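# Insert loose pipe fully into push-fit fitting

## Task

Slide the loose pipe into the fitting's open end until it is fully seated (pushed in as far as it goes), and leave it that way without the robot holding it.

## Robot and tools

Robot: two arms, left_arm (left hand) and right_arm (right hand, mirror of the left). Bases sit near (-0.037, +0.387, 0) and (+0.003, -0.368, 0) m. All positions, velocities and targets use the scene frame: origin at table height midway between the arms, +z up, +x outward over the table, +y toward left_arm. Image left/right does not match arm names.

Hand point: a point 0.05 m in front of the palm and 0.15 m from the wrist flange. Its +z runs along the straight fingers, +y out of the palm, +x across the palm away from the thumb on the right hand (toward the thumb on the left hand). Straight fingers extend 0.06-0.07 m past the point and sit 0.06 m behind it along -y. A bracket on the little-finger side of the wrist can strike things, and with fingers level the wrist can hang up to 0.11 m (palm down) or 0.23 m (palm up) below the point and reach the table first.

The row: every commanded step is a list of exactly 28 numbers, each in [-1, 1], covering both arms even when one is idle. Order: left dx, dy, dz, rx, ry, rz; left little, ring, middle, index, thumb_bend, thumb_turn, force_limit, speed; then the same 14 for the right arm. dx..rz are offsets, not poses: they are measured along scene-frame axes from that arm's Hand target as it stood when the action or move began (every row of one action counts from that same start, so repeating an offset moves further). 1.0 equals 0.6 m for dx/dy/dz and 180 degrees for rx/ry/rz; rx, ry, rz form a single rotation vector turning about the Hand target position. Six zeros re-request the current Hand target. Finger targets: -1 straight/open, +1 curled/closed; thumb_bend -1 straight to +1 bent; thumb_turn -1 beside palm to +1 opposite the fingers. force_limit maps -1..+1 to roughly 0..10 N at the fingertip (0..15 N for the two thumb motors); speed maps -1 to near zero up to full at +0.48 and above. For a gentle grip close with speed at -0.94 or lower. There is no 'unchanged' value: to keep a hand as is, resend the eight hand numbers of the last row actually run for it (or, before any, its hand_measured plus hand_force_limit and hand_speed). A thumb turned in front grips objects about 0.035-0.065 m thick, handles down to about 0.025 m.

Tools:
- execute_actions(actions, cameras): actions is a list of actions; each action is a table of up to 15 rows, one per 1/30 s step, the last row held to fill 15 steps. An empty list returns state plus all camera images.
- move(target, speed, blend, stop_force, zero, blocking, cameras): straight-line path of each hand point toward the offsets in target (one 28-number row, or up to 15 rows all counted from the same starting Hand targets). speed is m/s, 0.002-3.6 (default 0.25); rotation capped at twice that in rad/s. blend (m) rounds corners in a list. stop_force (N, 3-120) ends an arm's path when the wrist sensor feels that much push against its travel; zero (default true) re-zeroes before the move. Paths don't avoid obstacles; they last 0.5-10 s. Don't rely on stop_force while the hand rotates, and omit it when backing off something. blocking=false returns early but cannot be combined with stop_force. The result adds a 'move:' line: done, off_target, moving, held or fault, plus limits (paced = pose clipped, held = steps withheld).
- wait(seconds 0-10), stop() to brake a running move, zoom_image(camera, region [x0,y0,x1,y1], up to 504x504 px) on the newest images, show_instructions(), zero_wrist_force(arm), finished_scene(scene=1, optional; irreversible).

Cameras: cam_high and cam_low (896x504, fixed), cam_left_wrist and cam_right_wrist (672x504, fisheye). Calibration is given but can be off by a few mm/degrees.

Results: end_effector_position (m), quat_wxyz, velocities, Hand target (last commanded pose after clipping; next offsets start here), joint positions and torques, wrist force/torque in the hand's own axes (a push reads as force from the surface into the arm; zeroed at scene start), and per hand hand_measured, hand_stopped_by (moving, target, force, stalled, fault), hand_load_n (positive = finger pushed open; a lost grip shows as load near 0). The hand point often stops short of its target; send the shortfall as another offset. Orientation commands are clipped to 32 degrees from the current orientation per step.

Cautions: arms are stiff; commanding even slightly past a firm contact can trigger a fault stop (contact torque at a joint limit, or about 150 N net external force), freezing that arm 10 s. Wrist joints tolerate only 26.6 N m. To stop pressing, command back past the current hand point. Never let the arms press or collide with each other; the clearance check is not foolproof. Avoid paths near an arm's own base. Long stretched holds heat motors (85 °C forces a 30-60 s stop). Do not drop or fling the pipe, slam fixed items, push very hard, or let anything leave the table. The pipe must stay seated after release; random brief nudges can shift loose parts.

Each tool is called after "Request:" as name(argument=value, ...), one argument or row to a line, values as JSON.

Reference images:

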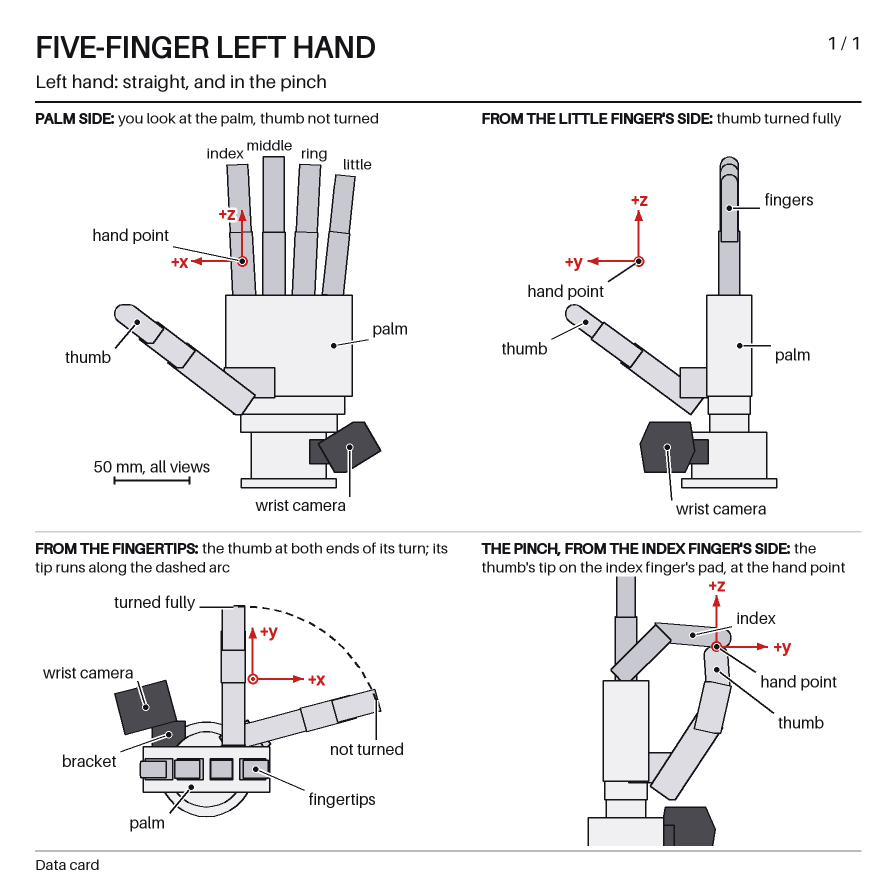

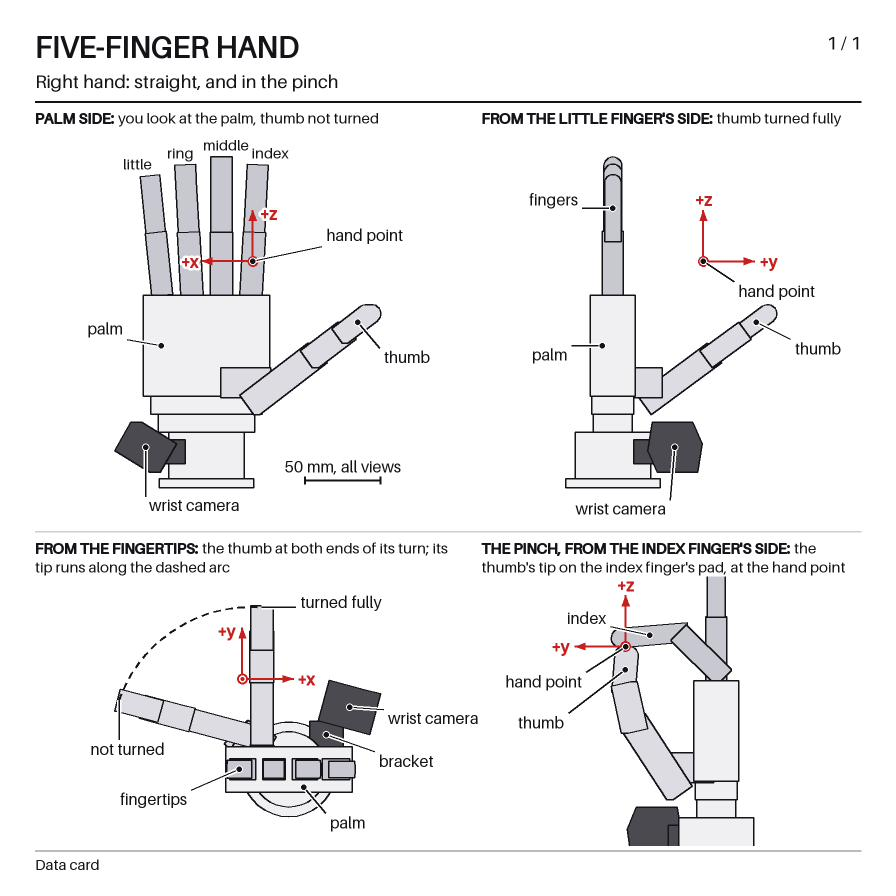

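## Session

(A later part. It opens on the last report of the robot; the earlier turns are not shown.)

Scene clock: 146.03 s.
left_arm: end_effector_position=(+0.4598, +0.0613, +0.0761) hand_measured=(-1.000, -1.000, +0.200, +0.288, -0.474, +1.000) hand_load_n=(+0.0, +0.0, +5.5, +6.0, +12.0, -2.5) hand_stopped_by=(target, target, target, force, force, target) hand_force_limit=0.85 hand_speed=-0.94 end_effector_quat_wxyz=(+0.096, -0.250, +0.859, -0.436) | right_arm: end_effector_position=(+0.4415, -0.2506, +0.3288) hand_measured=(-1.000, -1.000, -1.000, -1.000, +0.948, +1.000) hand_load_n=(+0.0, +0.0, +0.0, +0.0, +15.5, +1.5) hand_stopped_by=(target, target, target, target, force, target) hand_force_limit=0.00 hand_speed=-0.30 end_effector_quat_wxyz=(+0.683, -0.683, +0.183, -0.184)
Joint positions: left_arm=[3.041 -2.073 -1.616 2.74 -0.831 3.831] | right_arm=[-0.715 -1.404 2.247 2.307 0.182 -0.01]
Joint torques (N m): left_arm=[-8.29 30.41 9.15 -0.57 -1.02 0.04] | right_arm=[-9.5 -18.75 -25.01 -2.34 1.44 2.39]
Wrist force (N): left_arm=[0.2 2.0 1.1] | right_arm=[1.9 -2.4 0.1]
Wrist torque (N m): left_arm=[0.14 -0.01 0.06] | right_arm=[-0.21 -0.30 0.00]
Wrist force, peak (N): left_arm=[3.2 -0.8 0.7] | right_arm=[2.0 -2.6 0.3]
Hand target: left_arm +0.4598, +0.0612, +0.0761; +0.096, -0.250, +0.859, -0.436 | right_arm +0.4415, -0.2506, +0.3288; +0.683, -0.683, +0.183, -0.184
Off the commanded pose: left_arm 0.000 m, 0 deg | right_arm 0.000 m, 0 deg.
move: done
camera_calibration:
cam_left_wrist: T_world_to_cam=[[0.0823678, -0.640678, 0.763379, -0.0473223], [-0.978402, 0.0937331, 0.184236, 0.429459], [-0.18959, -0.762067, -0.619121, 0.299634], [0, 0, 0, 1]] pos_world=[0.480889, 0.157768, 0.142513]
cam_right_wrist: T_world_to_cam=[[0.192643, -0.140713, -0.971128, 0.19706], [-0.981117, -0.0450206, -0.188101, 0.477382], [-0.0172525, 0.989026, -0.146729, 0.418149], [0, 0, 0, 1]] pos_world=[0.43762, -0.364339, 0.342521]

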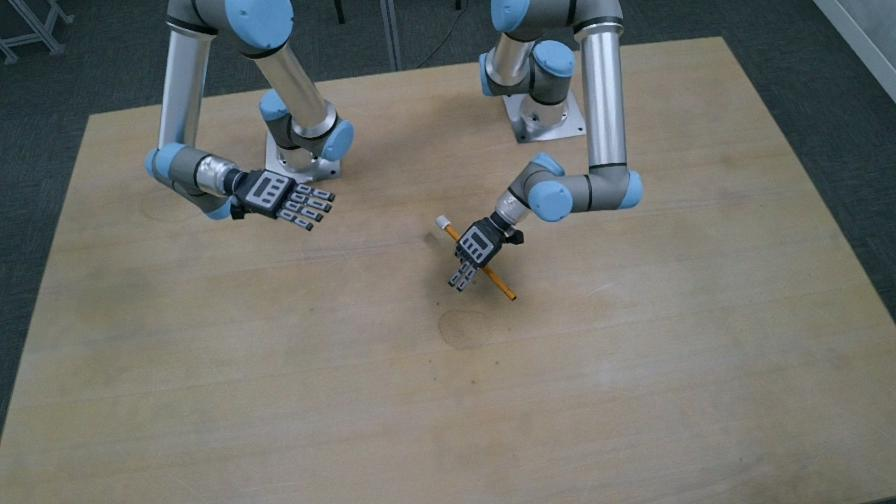

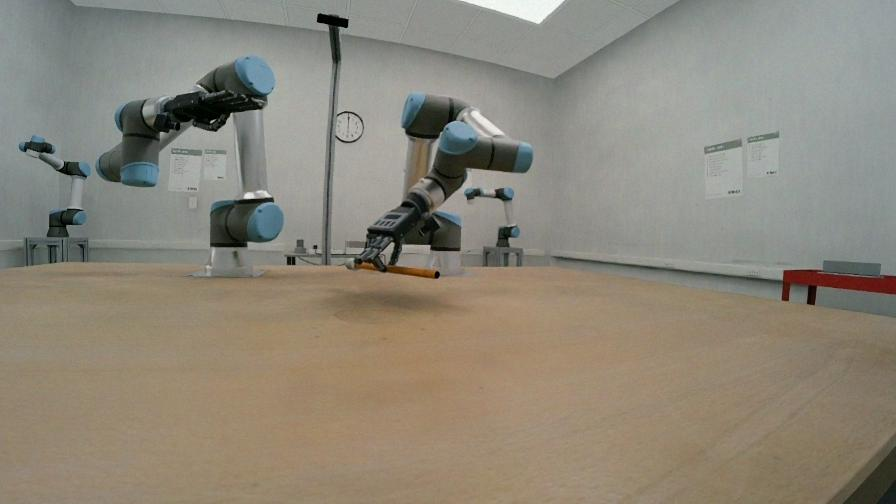

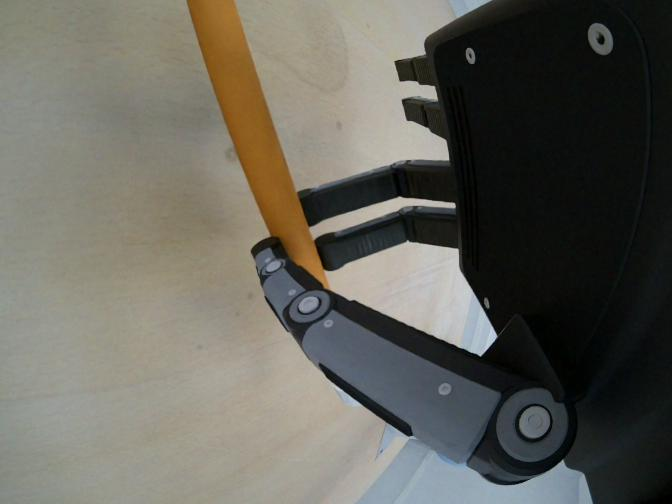

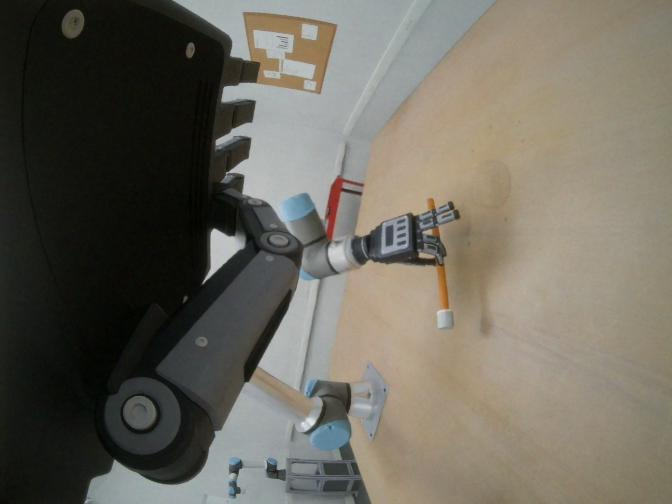

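Request:
move(
  target=[0,0,-0.0667,-0.0045,0.0079,0,-1,-1,0.2,0.45,0.45,1,0.85,-0.94,0,0,0,0,0,0,-1,-1,-1,-1,1,1,0.0,-0.3],
  speed=0.12,
)

Request:
move(
  target=[0,0,-0.025,0,0,0,-1,-1,0.2,0.45,0.45,1,0.85,-0.94,0,0,0,0,0,0,-1,-1,-1,-1,1,1,0.0,-0.3],
  speed=0.015,
  stop_force=3,
  cameras=["all"],
)

Request:
zoom_image(
  camera="cam_low",
  region=[300, 220, 460, 320],
)

Request:
zoom_image(
  camera="cam_right_wrist",
  region=[380, 180, 500, 360],
)

Scene clock: 147.33 s.
left_arm: end_effector_position=(+0.4597, +0.0613, +0.0361) hand_measured=(-1.000, -1.000, +0.200, +0.288, -0.474, +1.000) hand_load_n=(+0.0, +0.0, +5.5, +6.0, +12.0, -2.5) hand_stopped_by=(target, target, target, force, force, target) hand_force_limit=0.85 hand_speed=-0.94 end_effector_quat_wxyz=(+0.083, -0.256, +0.857, -0.439) | right_arm: end_effector_position=(+0.4415, -0.2506, +0.3288) hand_measured=(-1.000, -1.000, -1.000, -1.000, +0.948, +1.000) hand_load_n=(+0.0, +0.0, +0.0, +0.0, +15.5, +2.0) hand_stopped_by=(target, target, target, target, force, target) hand_force_limit=0.00 hand_speed=-0.30 end_effector_quat_wxyz=(+0.683, -0.683, +0.183, -0.184)
Joint positions: left_arm=[3.047 -2.139 -1.638 2.807 -0.814 3.825] | right_arm=[-0.715 -1.404 2.247 2.307 0.182 -0.01]
Joint torques (N m): left_arm=[-6.21 43.51 22.83 -3.85 -1.28 -1.3] | right_arm=[-9.2 -19.34 -24.58 -2.29 1.34 2.31]
Wrist force (N): left_arm=[-0.1 1.8 0.6] | right_arm=[1.8 -2.1 0.2]
Wrist torque (N m): left_arm=[0.12 0.05 0.23] | right_arm=[-0.19 -0.29 0.00]
Wrist force, peak (N): left_arm=[-0.4 3.0 1.7] | right_arm=[2.1 -2.6 0.1]
Hand target: left_arm +0.4598, +0.0612, +0.0361; +0.084, -0.256, +0.857, -0.439 | right_arm +0.4415, -0.2506, +0.3288; +0.683, -0.683, +0.183, -0.184
Off the commanded pose: left_arm 0.000 m, 0 deg | right_arm 0.000 m, 0 deg.
move: done

Scene clock: 149.20 s.
left_arm: end_effector_position=(+0.4598, +0.0612, +0.0235) hand_measured=(-1.000, -1.000, +0.200, +0.288, -0.474, +1.000) hand_load_n=(+0.0, +0.0, +5.0, +5.5, +12.0, -2.5) hand_stopped_by=(target, target, target, force, force, target) hand_force_limit=0.85 hand_speed=-0.94 end_effector_quat_wxyz=(+0.084, -0.256, +0.857, -0.439) | right_arm: end_effector_position=(+0.4415, -0.2506, +0.3288) hand_measured=(-1.000, -1.000, -1.000, -1.000, +0.948, +1.000) hand_load_n=(+0.0, +0.0, +0.0, +0.0, +16.0, +1.5) hand_stopped_by=(target, target, target, target, force, target) hand_force_limit=0.00 hand_speed=-0.30 end_effector_quat_wxyz=(+0.683, -0.683, +0.183, -0.184)
Joint positions: left_arm=[3.047 -2.157 -1.647 2.834 -0.814 3.826] | right_arm=[-0.715 -1.404 2.247 2.307 0.182 -0.01]
Joint torques (N m): left_arm=[-6.57 42.13 22.36 -3.21 -0.99 1.8] | right_arm=[-9.27 -19.25 -24.72 -2.23 1.03 2.46]
Wrist force (N): left_arm=[0.5 -1.0 -1.6] | right_arm=[1.9 -2.2 0.2]
Wrist torque (N m): left_arm=[-0.02 0.05 0.21] | right_arm=[-0.19 -0.31 0.01]
Wrist force, peak (N): left_arm=[1.1 -17.4 -10.7] | right_arm=[2.0 -2.4 0.1]
Hand target: left_arm +0.4598, +0.0612, +0.0235; +0.084, -0.256, +0.857, -0.439 (not the last commanded pose) | right_arm +0.4415, -0.2506, +0.3288; +0.683, -0.683, +0.183, -0.184
Off the commanded pose: left_arm 0.002 m, 0 deg | right_arm 0.000 m, 0 deg.
move: contact (left_arm)
camera_calibration:
cam_left_wrist: T_world_to_cam=[[0.101738, -0.629835, 0.770037, -0.0169088], [-0.973465, 0.0964606, 0.207513, 0.436067], [-0.204977, -0.770716, -0.603308, 0.274219], [0, 0, 0, 1]] pos_world=[0.482424, 0.158632, 0.0879693]
cam_right_wrist: T_world_to_cam=[[0.192643, -0.140713, -0.971128, 0.19706], [-0.981117, -0.0450206, -0.188101, 0.477382], [-0.0172525, 0.989026, -0.146729, 0.418149], [0, 0, 0, 1]] pos_world=[0.43762, -0.364339, 0.342521]

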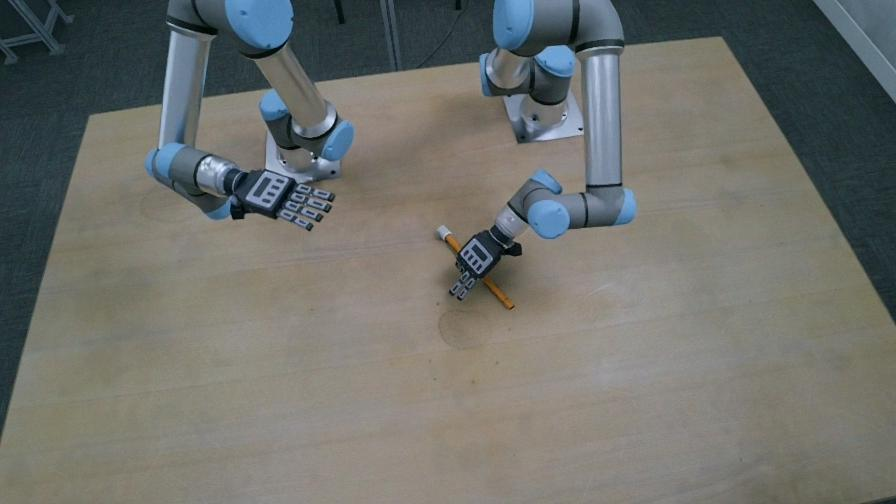

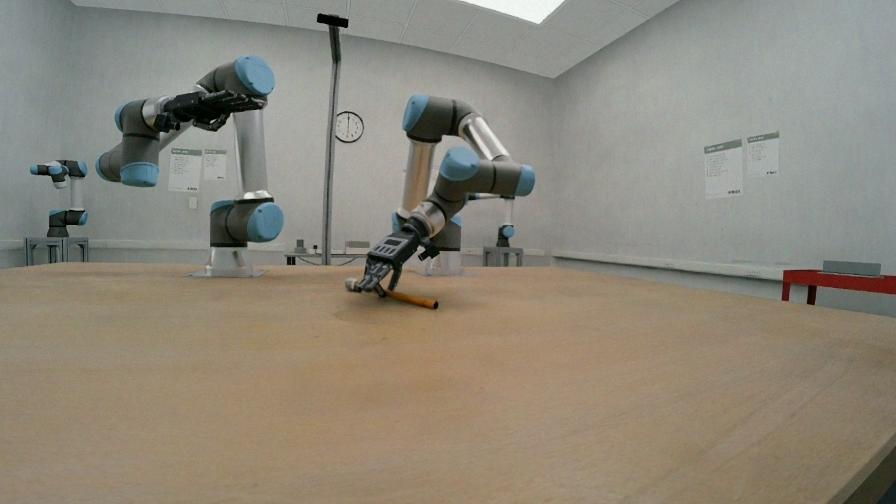

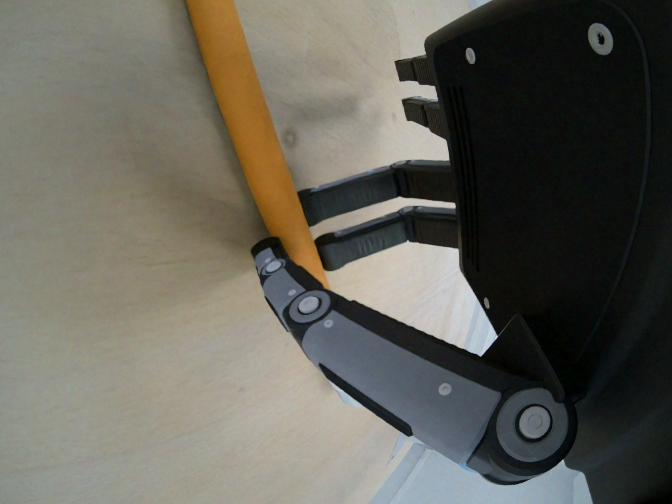

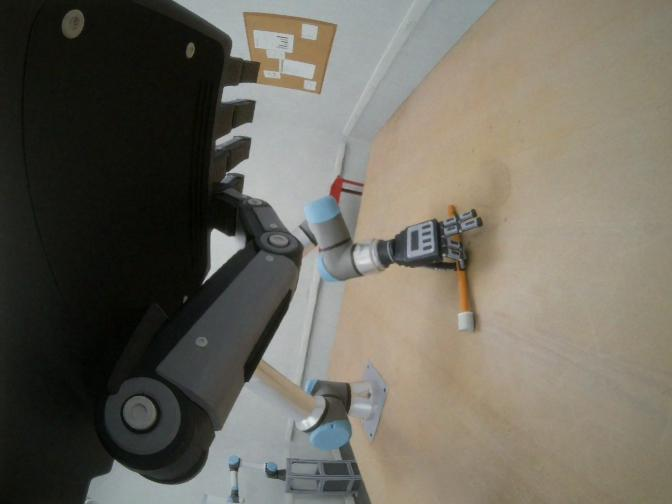

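Scaled by 3.150 from the camera's 896x504 image, which has a finer 1280x720 frame.

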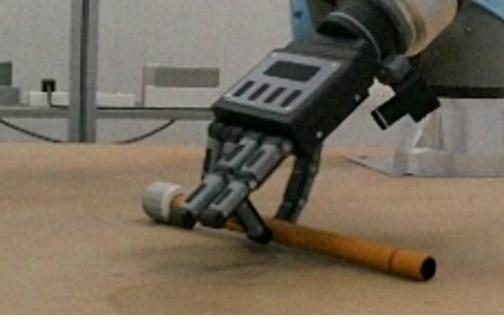

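Scaled by 2.800 from the camera's 672x504 image, which has a finer 960x720 frame.

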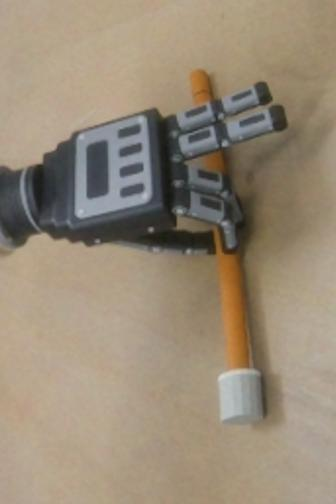

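Request:
move(
  target=[0,0,0,0,0,0,-1,-1,-1,-1,0.45,1,0.5,-0.7,0,0,0,0,0,0,-1,-1,-1,-1,1,1,0.0,-0.3],
  speed=0.05,
)

Request:
move(
  target=[0,0,0,0,0,0,-1,-1,-1,-1,-0.6,1,0.5,-0.7,0,0,0,0,0,0,-1,-1,-1,-1,1,1,0.0,-0.3],
  speed=0.05,
  cameras=["all"],
)

Request:
zoom_image(
  camera="cam_low",
  region=[300, 220, 460, 320],
)

Scene clock: 151.47 s.
left_arm: end_effector_position=(+0.4598, +0.0612, +0.0235) hand_measured=(-1.000, -1.000, +0.004, -1.000, -0.470, +1.000) hand_load_n=(+0.0, +0.0, -13.0, +0.0, +0.0, +0.0) hand_stopped_by=(target, target, stalled, target, force, target) hand_force_limit=0.50 hand_speed=-0.70 end_effector_quat_wxyz=(+0.084, -0.256, +0.857, -0.439) | right_arm: end_effector_position=(+0.4415, -0.2506, +0.3288) hand_measured=(-1.000, -1.000, -1.000, -1.000, +0.948, +1.000) hand_load_n=(+0.0, +0.0, +0.0, -0.5, +15.5, +1.5) hand_stopped_by=(target, target, target, target, force, target) hand_force_limit=0.00 hand_speed=-0.30 end_effector_quat_wxyz=(+0.683, -0.683, +0.183, -0.184)
Joint positions: left_arm=[3.047 -2.157 -1.647 2.834 -0.814 3.826] | right_arm=[-0.715 -1.404 2.247 2.307 0.182 -0.01]
Joint torques (N m): left_arm=[-3.55 22.28 1.23 -0.74 -0.88 2.03] | right_arm=[-9.14 -19.34 -24.72 -2.28 0.93 2.47]
Wrist force (N): left_arm=[1.0 -11.8 -15.3] | right_arm=[1.9 -2.3 0.1]
Wrist torque (N m): left_arm=[-0.23 -0.28 0.54] | right_arm=[-0.20 -0.30 0.01]
Wrist force, peak (N): left_arm=[1.0 -11.7 -16.2] | right_arm=[2.2 -2.2 0.3]
Hand target: left_arm +0.4598, +0.0612, +0.0235; +0.084, -0.256, +0.857, -0.439 | right_arm +0.4415, -0.2506, +0.3288; +0.683, -0.683, +0.183, -0.184
Off the commanded pose: left_arm 0.000 m, 0 deg | right_arm 0.000 m, 0 deg.
move: done

Scene clock: 152.03 s.
left_arm: end_effector_position=(+0.4598, +0.0612, +0.0235) hand_measured=(-1.000, -1.000, +0.004, -1.000, -0.600, +1.000) hand_load_n=(+0.0, +0.0, -12.5, +0.0, +0.0, +0.0) hand_stopped_by=(target, target, stalled, target, target, target) hand_force_limit=0.50 hand_speed=-0.70 end_effector_quat_wxyz=(+0.084, -0.256, +0.857, -0.439) | right_arm: end_effector_position=(+0.4415, -0.2506, +0.3288) hand_measured=(-1.000, -1.000, -1.000, -1.000, +0.948, +1.000) hand_load_n=(-0.5, +0.0, +0.0, +0.0, +15.5, +1.5) hand_stopped_by=(target, target, target, target, force, target) hand_force_limit=0.00 hand_speed=-0.30 end_effector_quat_wxyz=(+0.683, -0.683, +0.183, -0.184)
Joint positions: left_arm=[3.047 -2.157 -1.647 2.834 -0.814 3.826] | right_arm=[-0.715 -1.404 2.247 2.307 0.182 -0.01]
Joint torques (N m): left_arm=[-2.8 22.07 0.59 0.11 -0.94 2.08] | right_arm=[-8.8 -19.59 -25.99 -2.31 0.77 2.29]
Wrist force (N): left_arm=[1.0 -12.1 -15.3] | right_arm=[1.8 -2.5 0.4]
Wrist torque (N m): left_arm=[-0.25 -0.28 0.55] | right_arm=[-0.25 -0.30 0.00]
Wrist force, peak (N): left_arm=[1.1 -12.3 -15.4] | right_arm=[2.0 -2.4 0.3]
Hand target: left_arm +0.4598, +0.0612, +0.0235; +0.084, -0.256, +0.857, -0.439 | right_arm +0.4415, -0.2506, +0.3288; +0.683, -0.683, +0.183, -0.184
Off the commanded pose: left_arm 0.000 m, 0 deg | right_arm 0.000 m, 0 deg.
move: done
camera_calibration:
cam_left_wrist: T_world_to_cam=[[0.101738, -0.629835, 0.770037, -0.0169088], [-0.973465, 0.0964606, 0.207513, 0.436067], [-0.204977, -0.770716, -0.603308, 0.274219], [0, 0, 0, 1]] pos_world=[0.482424, 0.158632, 0.0879693]
cam_right_wrist: T_world_to_cam=[[0.192643, -0.140713, -0.971128, 0.19706], [-0.981117, -0.0450206, -0.188101, 0.477382], [-0.0172525, 0.989026, -0.146729, 0.418149], [0, 0, 0, 1]] pos_world=[0.43762, -0.364339, 0.342521]

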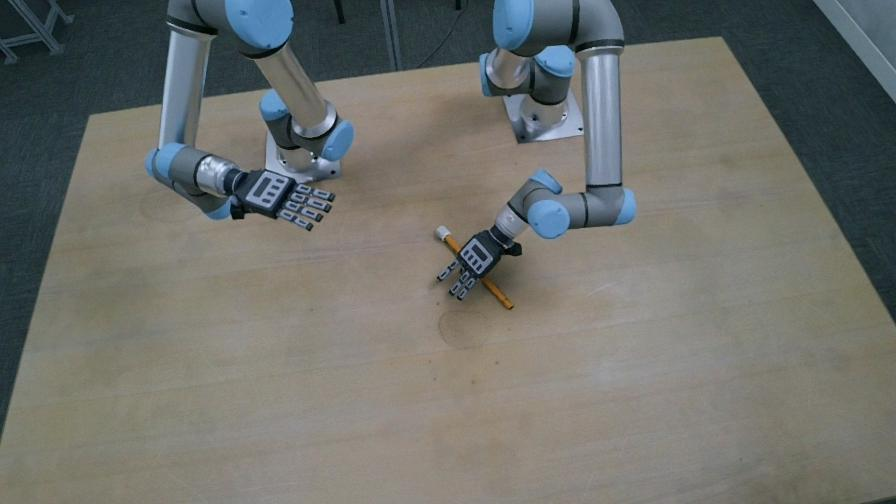

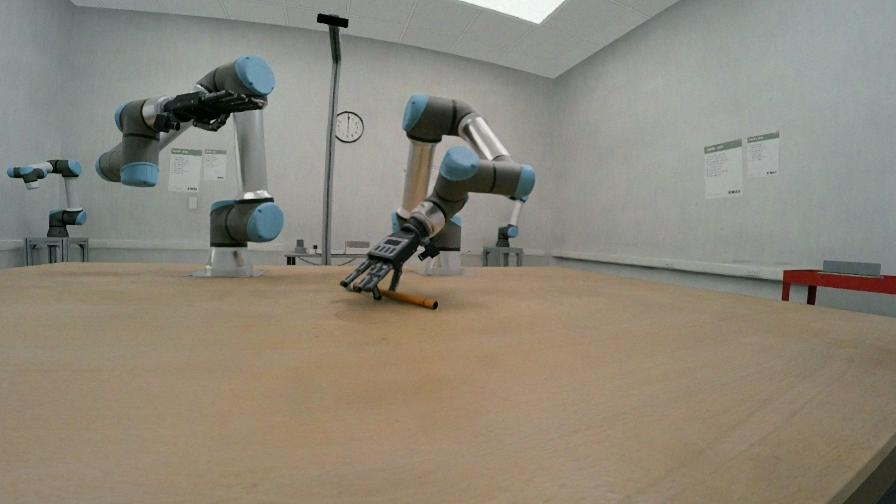

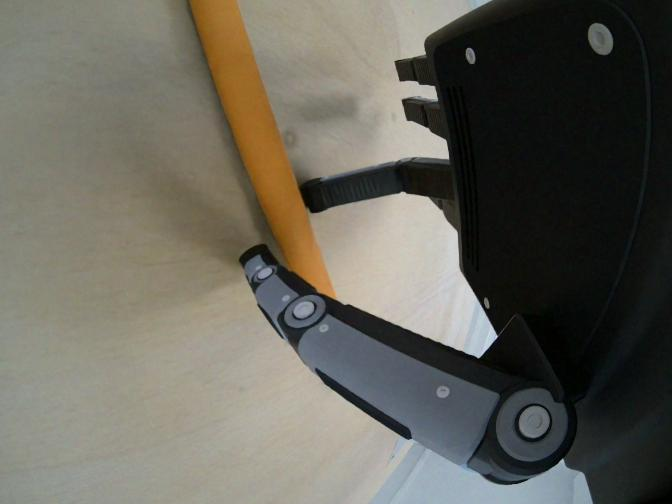

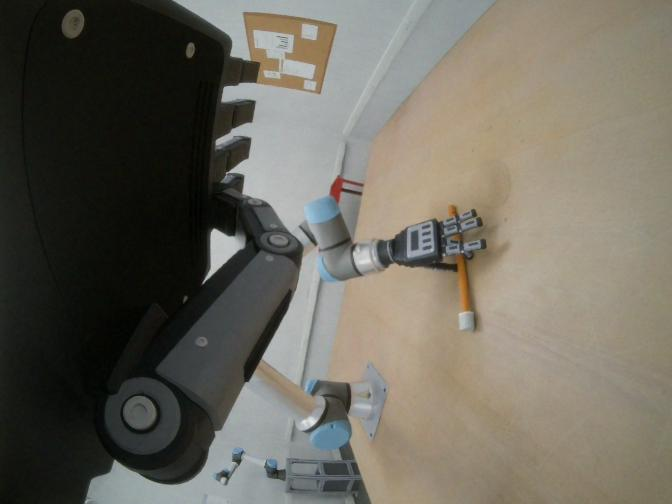

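Scaled by 3.150 from the camera's 896x504 image, which has a finer 1280x720 frame.

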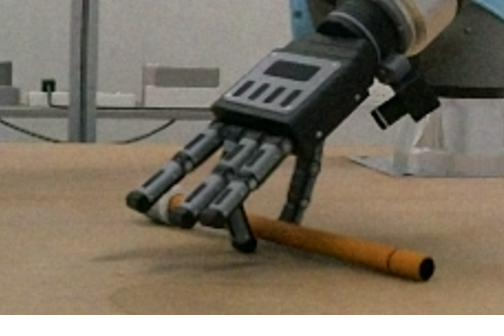

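Request:
move(
  target=[0,0,0.015,0,0,0,-1,-1,-1,-1,-0.6,1,0.5,-0.7,0,0,0,0,0,0,-1,-1,-1,-1,1,1,0.0,-0.3],
  speed=0.03,
)

Request:
move(
  target=[0,0,0,0,0,0,-1,-1,-0.99,-1,-0.7,1,0.5,-0.5,0,0,0,0,0,0,-1,-1,-1,-1,1,1,0.0,-0.3],
  speed=0.05,
  cameras=["all"],
)

Request:
zoom_image(
  camera="cam_low",
  region=[300, 220, 460, 320],
)

Scene clock: 153.03 s.
left_arm: end_effector_position=(+0.4598, +0.0612, +0.0327) hand_measured=(-1.000, -1.000, +0.002, -1.000, -0.600, +1.000) hand_load_n=(+0.0, +0.0, +0.0, +0.0, +0.5, -0.5) hand_stopped_by=(target, target, stalled, target, target, target) hand_force_limit=0.50 hand_speed=-0.70 end_effector_quat_wxyz=(+0.084, -0.256, +0.857, -0.439) | right_arm: end_effector_position=(+0.4415, -0.2506, +0.3288) hand_measured=(-1.000, -1.000, -1.000, -1.000, +0.948, +1.000) hand_load_n=(+0.0, +0.0, +0.0, +0.0, +15.5, +1.5) hand_stopped_by=(target, target, target, target, force, target) hand_force_limit=0.00 hand_speed=-0.30 end_effector_quat_wxyz=(+0.683, -0.683, +0.183, -0.184)
Joint positions: left_arm=[3.047 -2.144 -1.64 2.814 -0.814 3.826] | right_arm=[-0.715 -1.404 2.247 2.307 0.182 -0.01]
Joint torques (N m): left_arm=[-1.47 30.87 13.12 1.03 -0.9 1.24] | right_arm=[-8.5 -19.07 -25.12 -2.26 0.73 2.37]
Wrist force (N): left_arm=[-0.1 0.6 0.0] | right_arm=[1.7 -2.2 0.1]
Wrist torque (N m): left_arm=[0.05 0.07 0.23] | right_arm=[-0.19 -0.27 0.00]
Wrist force, peak (N): left_arm=[1.0 -12.2 -15.6] | right_arm=[1.9 -2.5 0.1]
Hand target: left_arm +0.4598, +0.0612, +0.0325; +0.084, -0.256, +0.857, -0.439 | right_arm +0.4415, -0.2506, +0.3288; +0.683, -0.683, +0.183, -0.184
Off the commanded pose: left_arm 0.000 m, 0 deg | right_arm 0.000 m, 0 deg.
move: done

Scene clock: 154.03 s.
left_arm: end_effector_position=(+0.4598, +0.0612, +0.0325) hand_measured=(-1.000, -1.000, -0.990, -1.000, -0.700, +1.000) hand_load_n=(-0.5, +0.0, +0.0, +0.0, +0.0, +0.0) hand_stopped_by=(target, target, target, target, target, target) hand_force_limit=0.50 hand_speed=-0.50 end_effector_quat_wxyz=(+0.084, -0.256, +0.857, -0.439) | right_arm: end_effector_position=(+0.4415, -0.2506, +0.3288) hand_measured=(-1.000, -1.000, -1.000, -1.000, +0.948, +1.000) hand_load_n=(+0.0, -0.5, +0.0, +0.0, +15.5, +1.5) hand_stopped_by=(target, target, target, target, force, target) hand_force_limit=0.00 hand_speed=-0.30 end_effector_quat_wxyz=(+0.683, -0.683, +0.183, -0.184)
Joint positions: left_arm=[3.047 -2.144 -1.641 2.815 -0.814 3.826] | right_arm=[-0.715 -1.404 2.247 2.307 0.182 -0.01]
Joint torques (N m): left_arm=[0.17 30.49 4.46 0.61 -0.96 1.31] | right_arm=[-8.88 -19.23 -24.24 -2.25 0.61 2.45]
Wrist force (N): left_arm=[-0.2 0.7 0.1] | right_arm=[1.8 -2.4 0.0]
Wrist torque (N m): left_arm=[0.07 0.07 0.22] | right_arm=[-0.21 -0.29 0.00]
Wrist force, peak (N): left_arm=[-0.3 0.7 0.2] | right_arm=[1.9 -2.4 0.2]
Hand target: left_arm +0.4598, +0.0612, +0.0325; +0.084, -0.256, +0.857, -0.439 | right_arm +0.4415, -0.2506, +0.3288; +0.683, -0.683, +0.183, -0.184
Off the commanded pose: left_arm 0.000 m, 0 deg | right_arm 0.000 m, 0 deg.
move: done
camera_calibration:
cam_left_wrist: T_world_to_cam=[[0.101662, -0.629828, 0.770053, -0.0238052], [-0.973473, 0.0965091, 0.207453, 0.434201], [-0.204977, -0.770715, -0.603309, 0.279648], [0, 0, 0, 1]] pos_world=[0.482425, 0.158632, 0.0969694]
cam_right_wrist: T_world_to_cam=[[0.192643, -0.140713, -0.971128, 0.19706], [-0.981117, -0.0450206, -0.188101, 0.477382], [-0.0172525, 0.989026, -0.146729, 0.418149], [0, 0, 0, 1]] pos_world=[0.43762, -0.364339, 0.342521]

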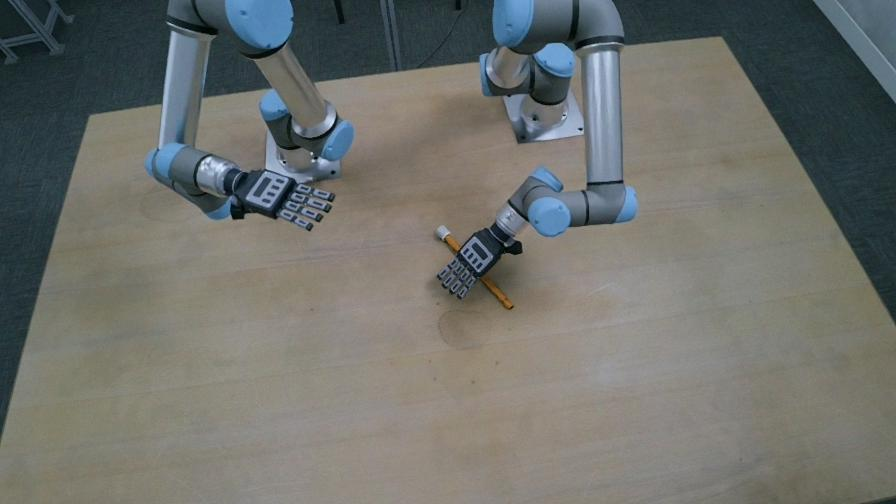

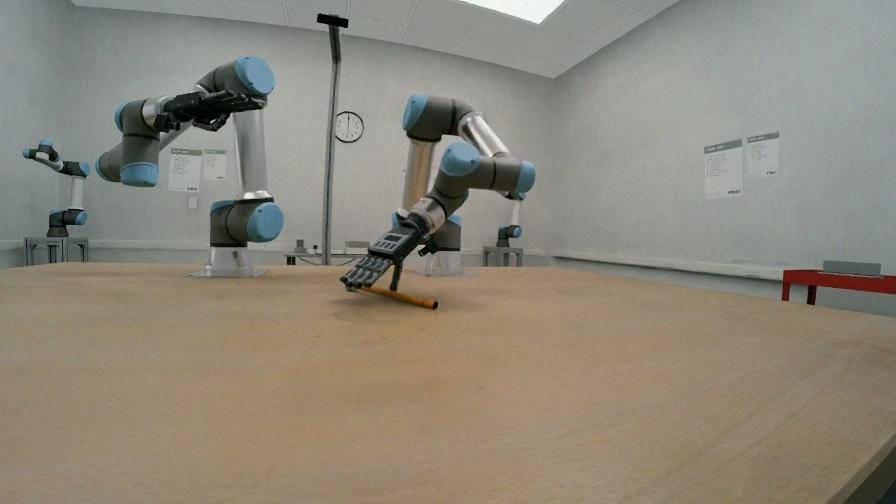

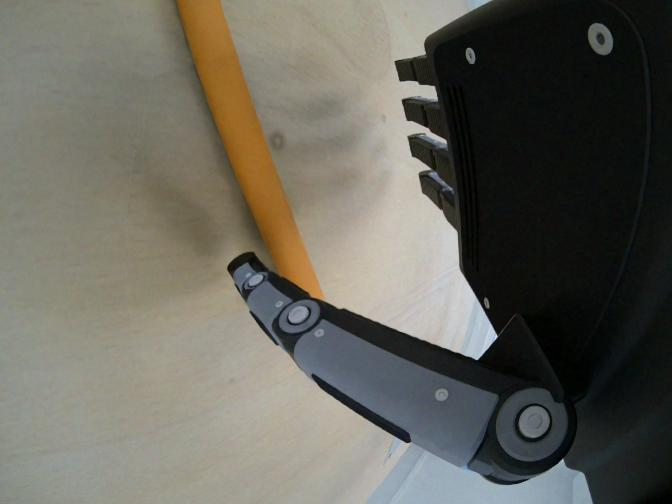

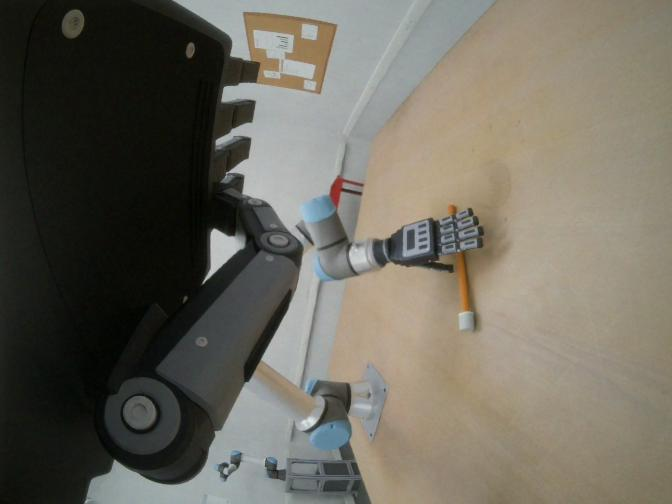

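Scaled by 3.150 from the camera's 896x504 image, which has a finer 1280x720 frame.

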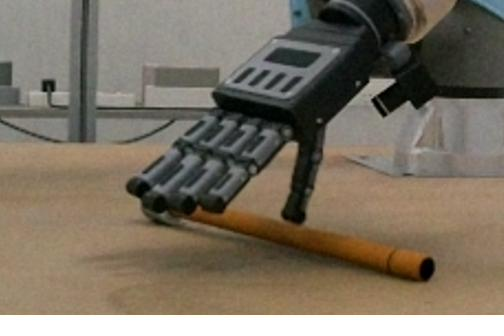

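Request:
move(
  target=[
    [-0.025,0.0435,0.01,0,0,0,-1,-1,-0.99,-1,-0.7,1,0.5,-0.5,0,0,0,0,0,0,-1,-1,-1,-1,1,1,0.0,-0.3],
    [-0.1,0.2,0.25,0,0,0,-1,-1,-0.99,-1,-0.7,1,0.5,-0.5,0,0,0,0,0,0,-1,-1,-1,-1,1,1,0.0,-0.3],
  ],
  speed=[0.06, 0.25],
  blend=0.01,
  cameras=["all"],
)

Request:
zoom_image(
  camera="cam_low",
  region=[330, 260, 450, 330],
)

Request:
zoom_image(
  camera="cam_high",
  region=[420, 210, 530, 320],
)

Scene clock: 155.97 s.
left_arm: end_effector_position=(+0.3998, +0.1812, +0.1825) hand_measured=(-1.000, -1.000, -0.990, -1.000, -0.700, +1.000) hand_load_n=(+0.0, +0.0, +0.0, +0.0, +0.0, +0.0) hand_stopped_by=(target, target, target, target, target, target) hand_force_limit=0.50 hand_speed=-0.50 end_effector_quat_wxyz=(+0.084, -0.256, +0.857, -0.439) end_effector_velocity=(-0.002, +0.000, +0.001) end_effector_angular_velocity=(-0.002, +0.005, -0.001) | right_arm: end_effector_position=(+0.4415, -0.2506, +0.3288) hand_measured=(-1.000, -1.000, -1.000, -1.000, +0.948, +1.000) hand_load_n=(+0.0, +0.0, +0.0, +0.0, +15.5, +1.5) hand_stopped_by=(target, target, target, target, force, target) hand_force_limit=0.00 hand_speed=-0.30 end_effector_quat_wxyz=(+0.683, -0.683, +0.183, -0.184)
Joint positions: left_arm=[3.347 -1.835 -1.739 2.311 -0.681 4.224] | right_arm=[-0.715 -1.404 2.247 2.307 0.182 -0.01]
Joint velocities: left_arm=[0.001 0.001 -0.002 -0.006 0.001 0.002] | right_arm=[within noise]
Joint torques (N m): left_arm=[9.18 33.08 6.11 -4.17 -0.58 1.84] | right_arm=[-8.7 -19.73 -24.92 -2.09 0.41 2.33]
Wrist force (N): left_arm=[-0.1 0.4 0.3] | right_arm=[1.8 -2.4 0.4]
Wrist torque (N m): left_arm=[-0.03 0.03 0.23] | right_arm=[-0.24 -0.31 0.00]
Wrist force, peak (N): left_arm=[0.5 1.8 1.4] | right_arm=[1.9 -2.6 0.3]
Hand target: left_arm +0.3998, +0.1812, +0.1825; +0.084, -0.256, +0.857, -0.439 | right_arm +0.4415, -0.2506, +0.3288; +0.683, -0.683, +0.183, -0.184
Off the commanded pose: left_arm 0.000 m, 0 deg | right_arm 0.000 m, 0 deg.
move: done
camera_calibration:
cam_left_wrist: T_world_to_cam=[[0.101677, -0.629772, 0.770096, -0.0577395], [-0.973495, 0.0964275, 0.207389, 0.333248], [-0.204866, -0.770771, -0.603276, 0.450236], [0, 0, 0, 1]] pos_world=[0.422524, 0.278532, 0.246969]
cam_right_wrist: T_world_to_cam=[[0.192643, -0.140713, -0.971128, 0.19706], [-0.981117, -0.0450206, -0.188101, 0.477382], [-0.0172525, 0.989026, -0.146729, 0.418149], [0, 0, 0, 1]] pos_world=[0.43762, -0.364339, 0.342521]

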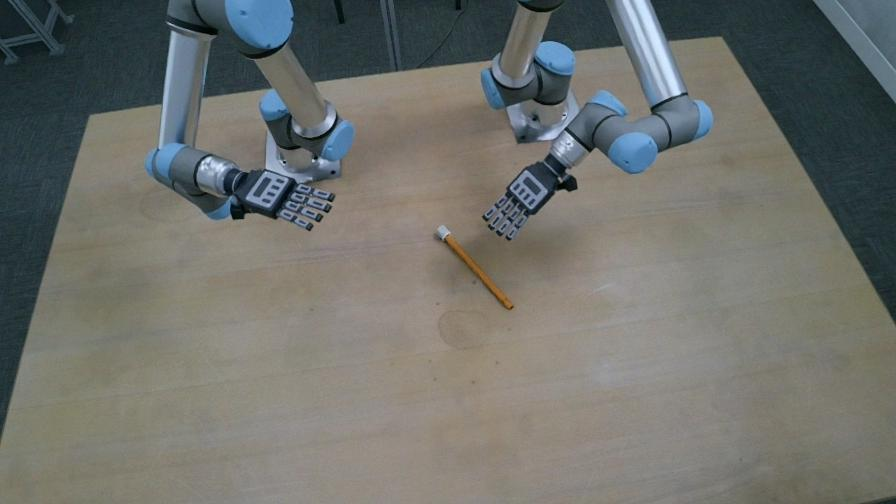

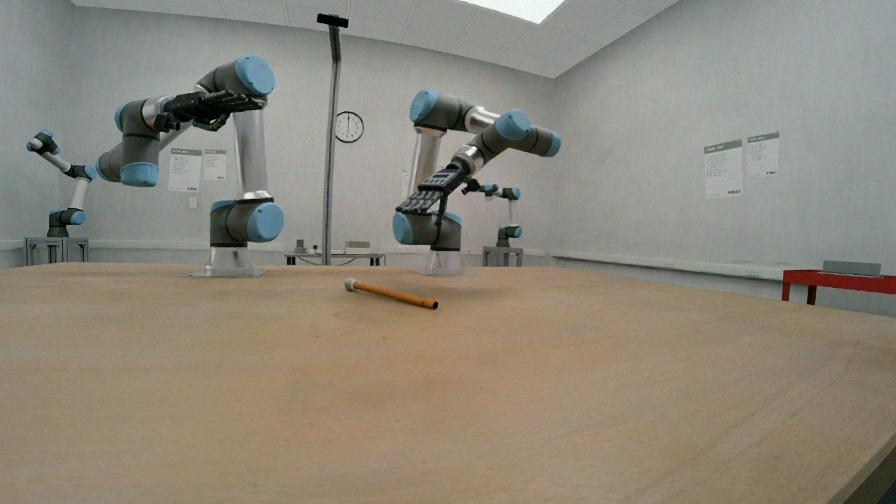

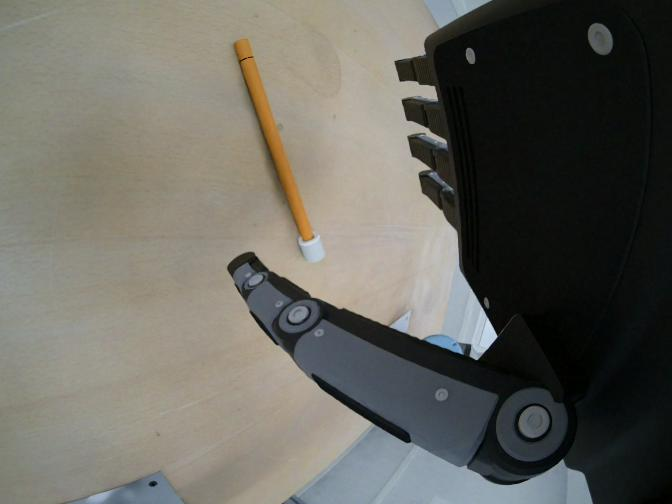

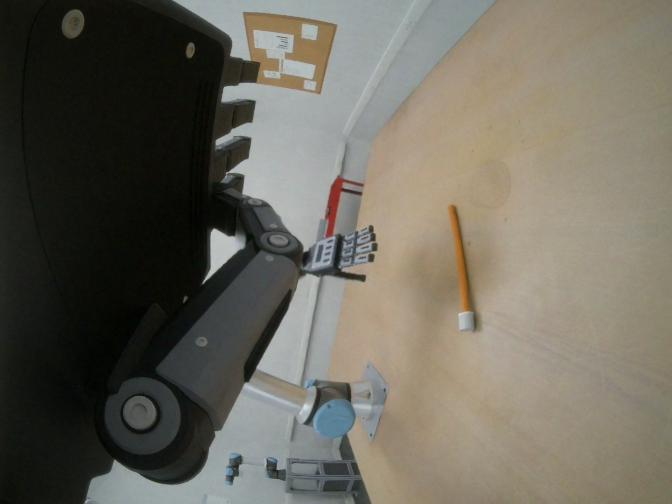

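Scaled by 4.200 from the camera's 896x504 image, which has a finer 1280x720 frame.

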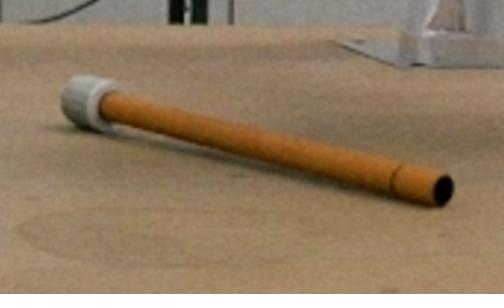

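Scaled by 4.582 from the camera's 896x504 image, which has a finer 1280x720 frame.

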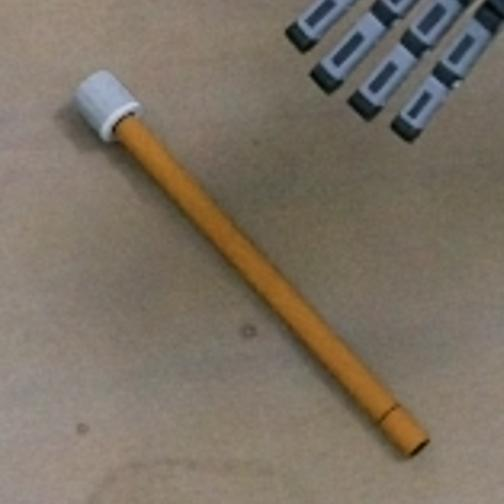

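Request:
zoom_image(
  camera="cam_left_wrist",
  region=[280, 210, 340, 270],
)

Request:
zoom_image(
  camera="cam_high",
  region=[430, 218, 465, 253],
)

Scaled by 8.400 from the camera's 672x504 image, which has a finer 960x720 frame.

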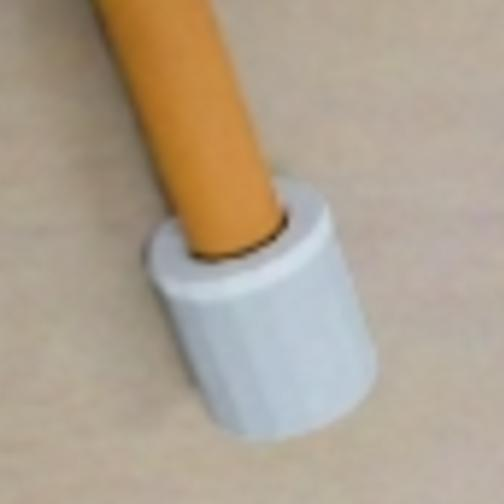

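Scaled by 14.400 from the camera's 896x504 image, which has a finer 1280x720 frame.

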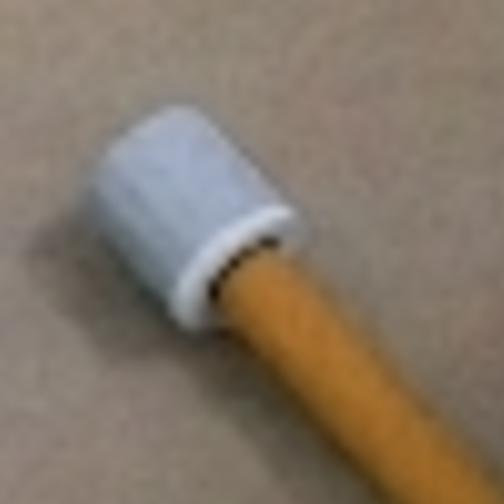

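Request:
finished_scene(
)

The scene is finished: the task was done.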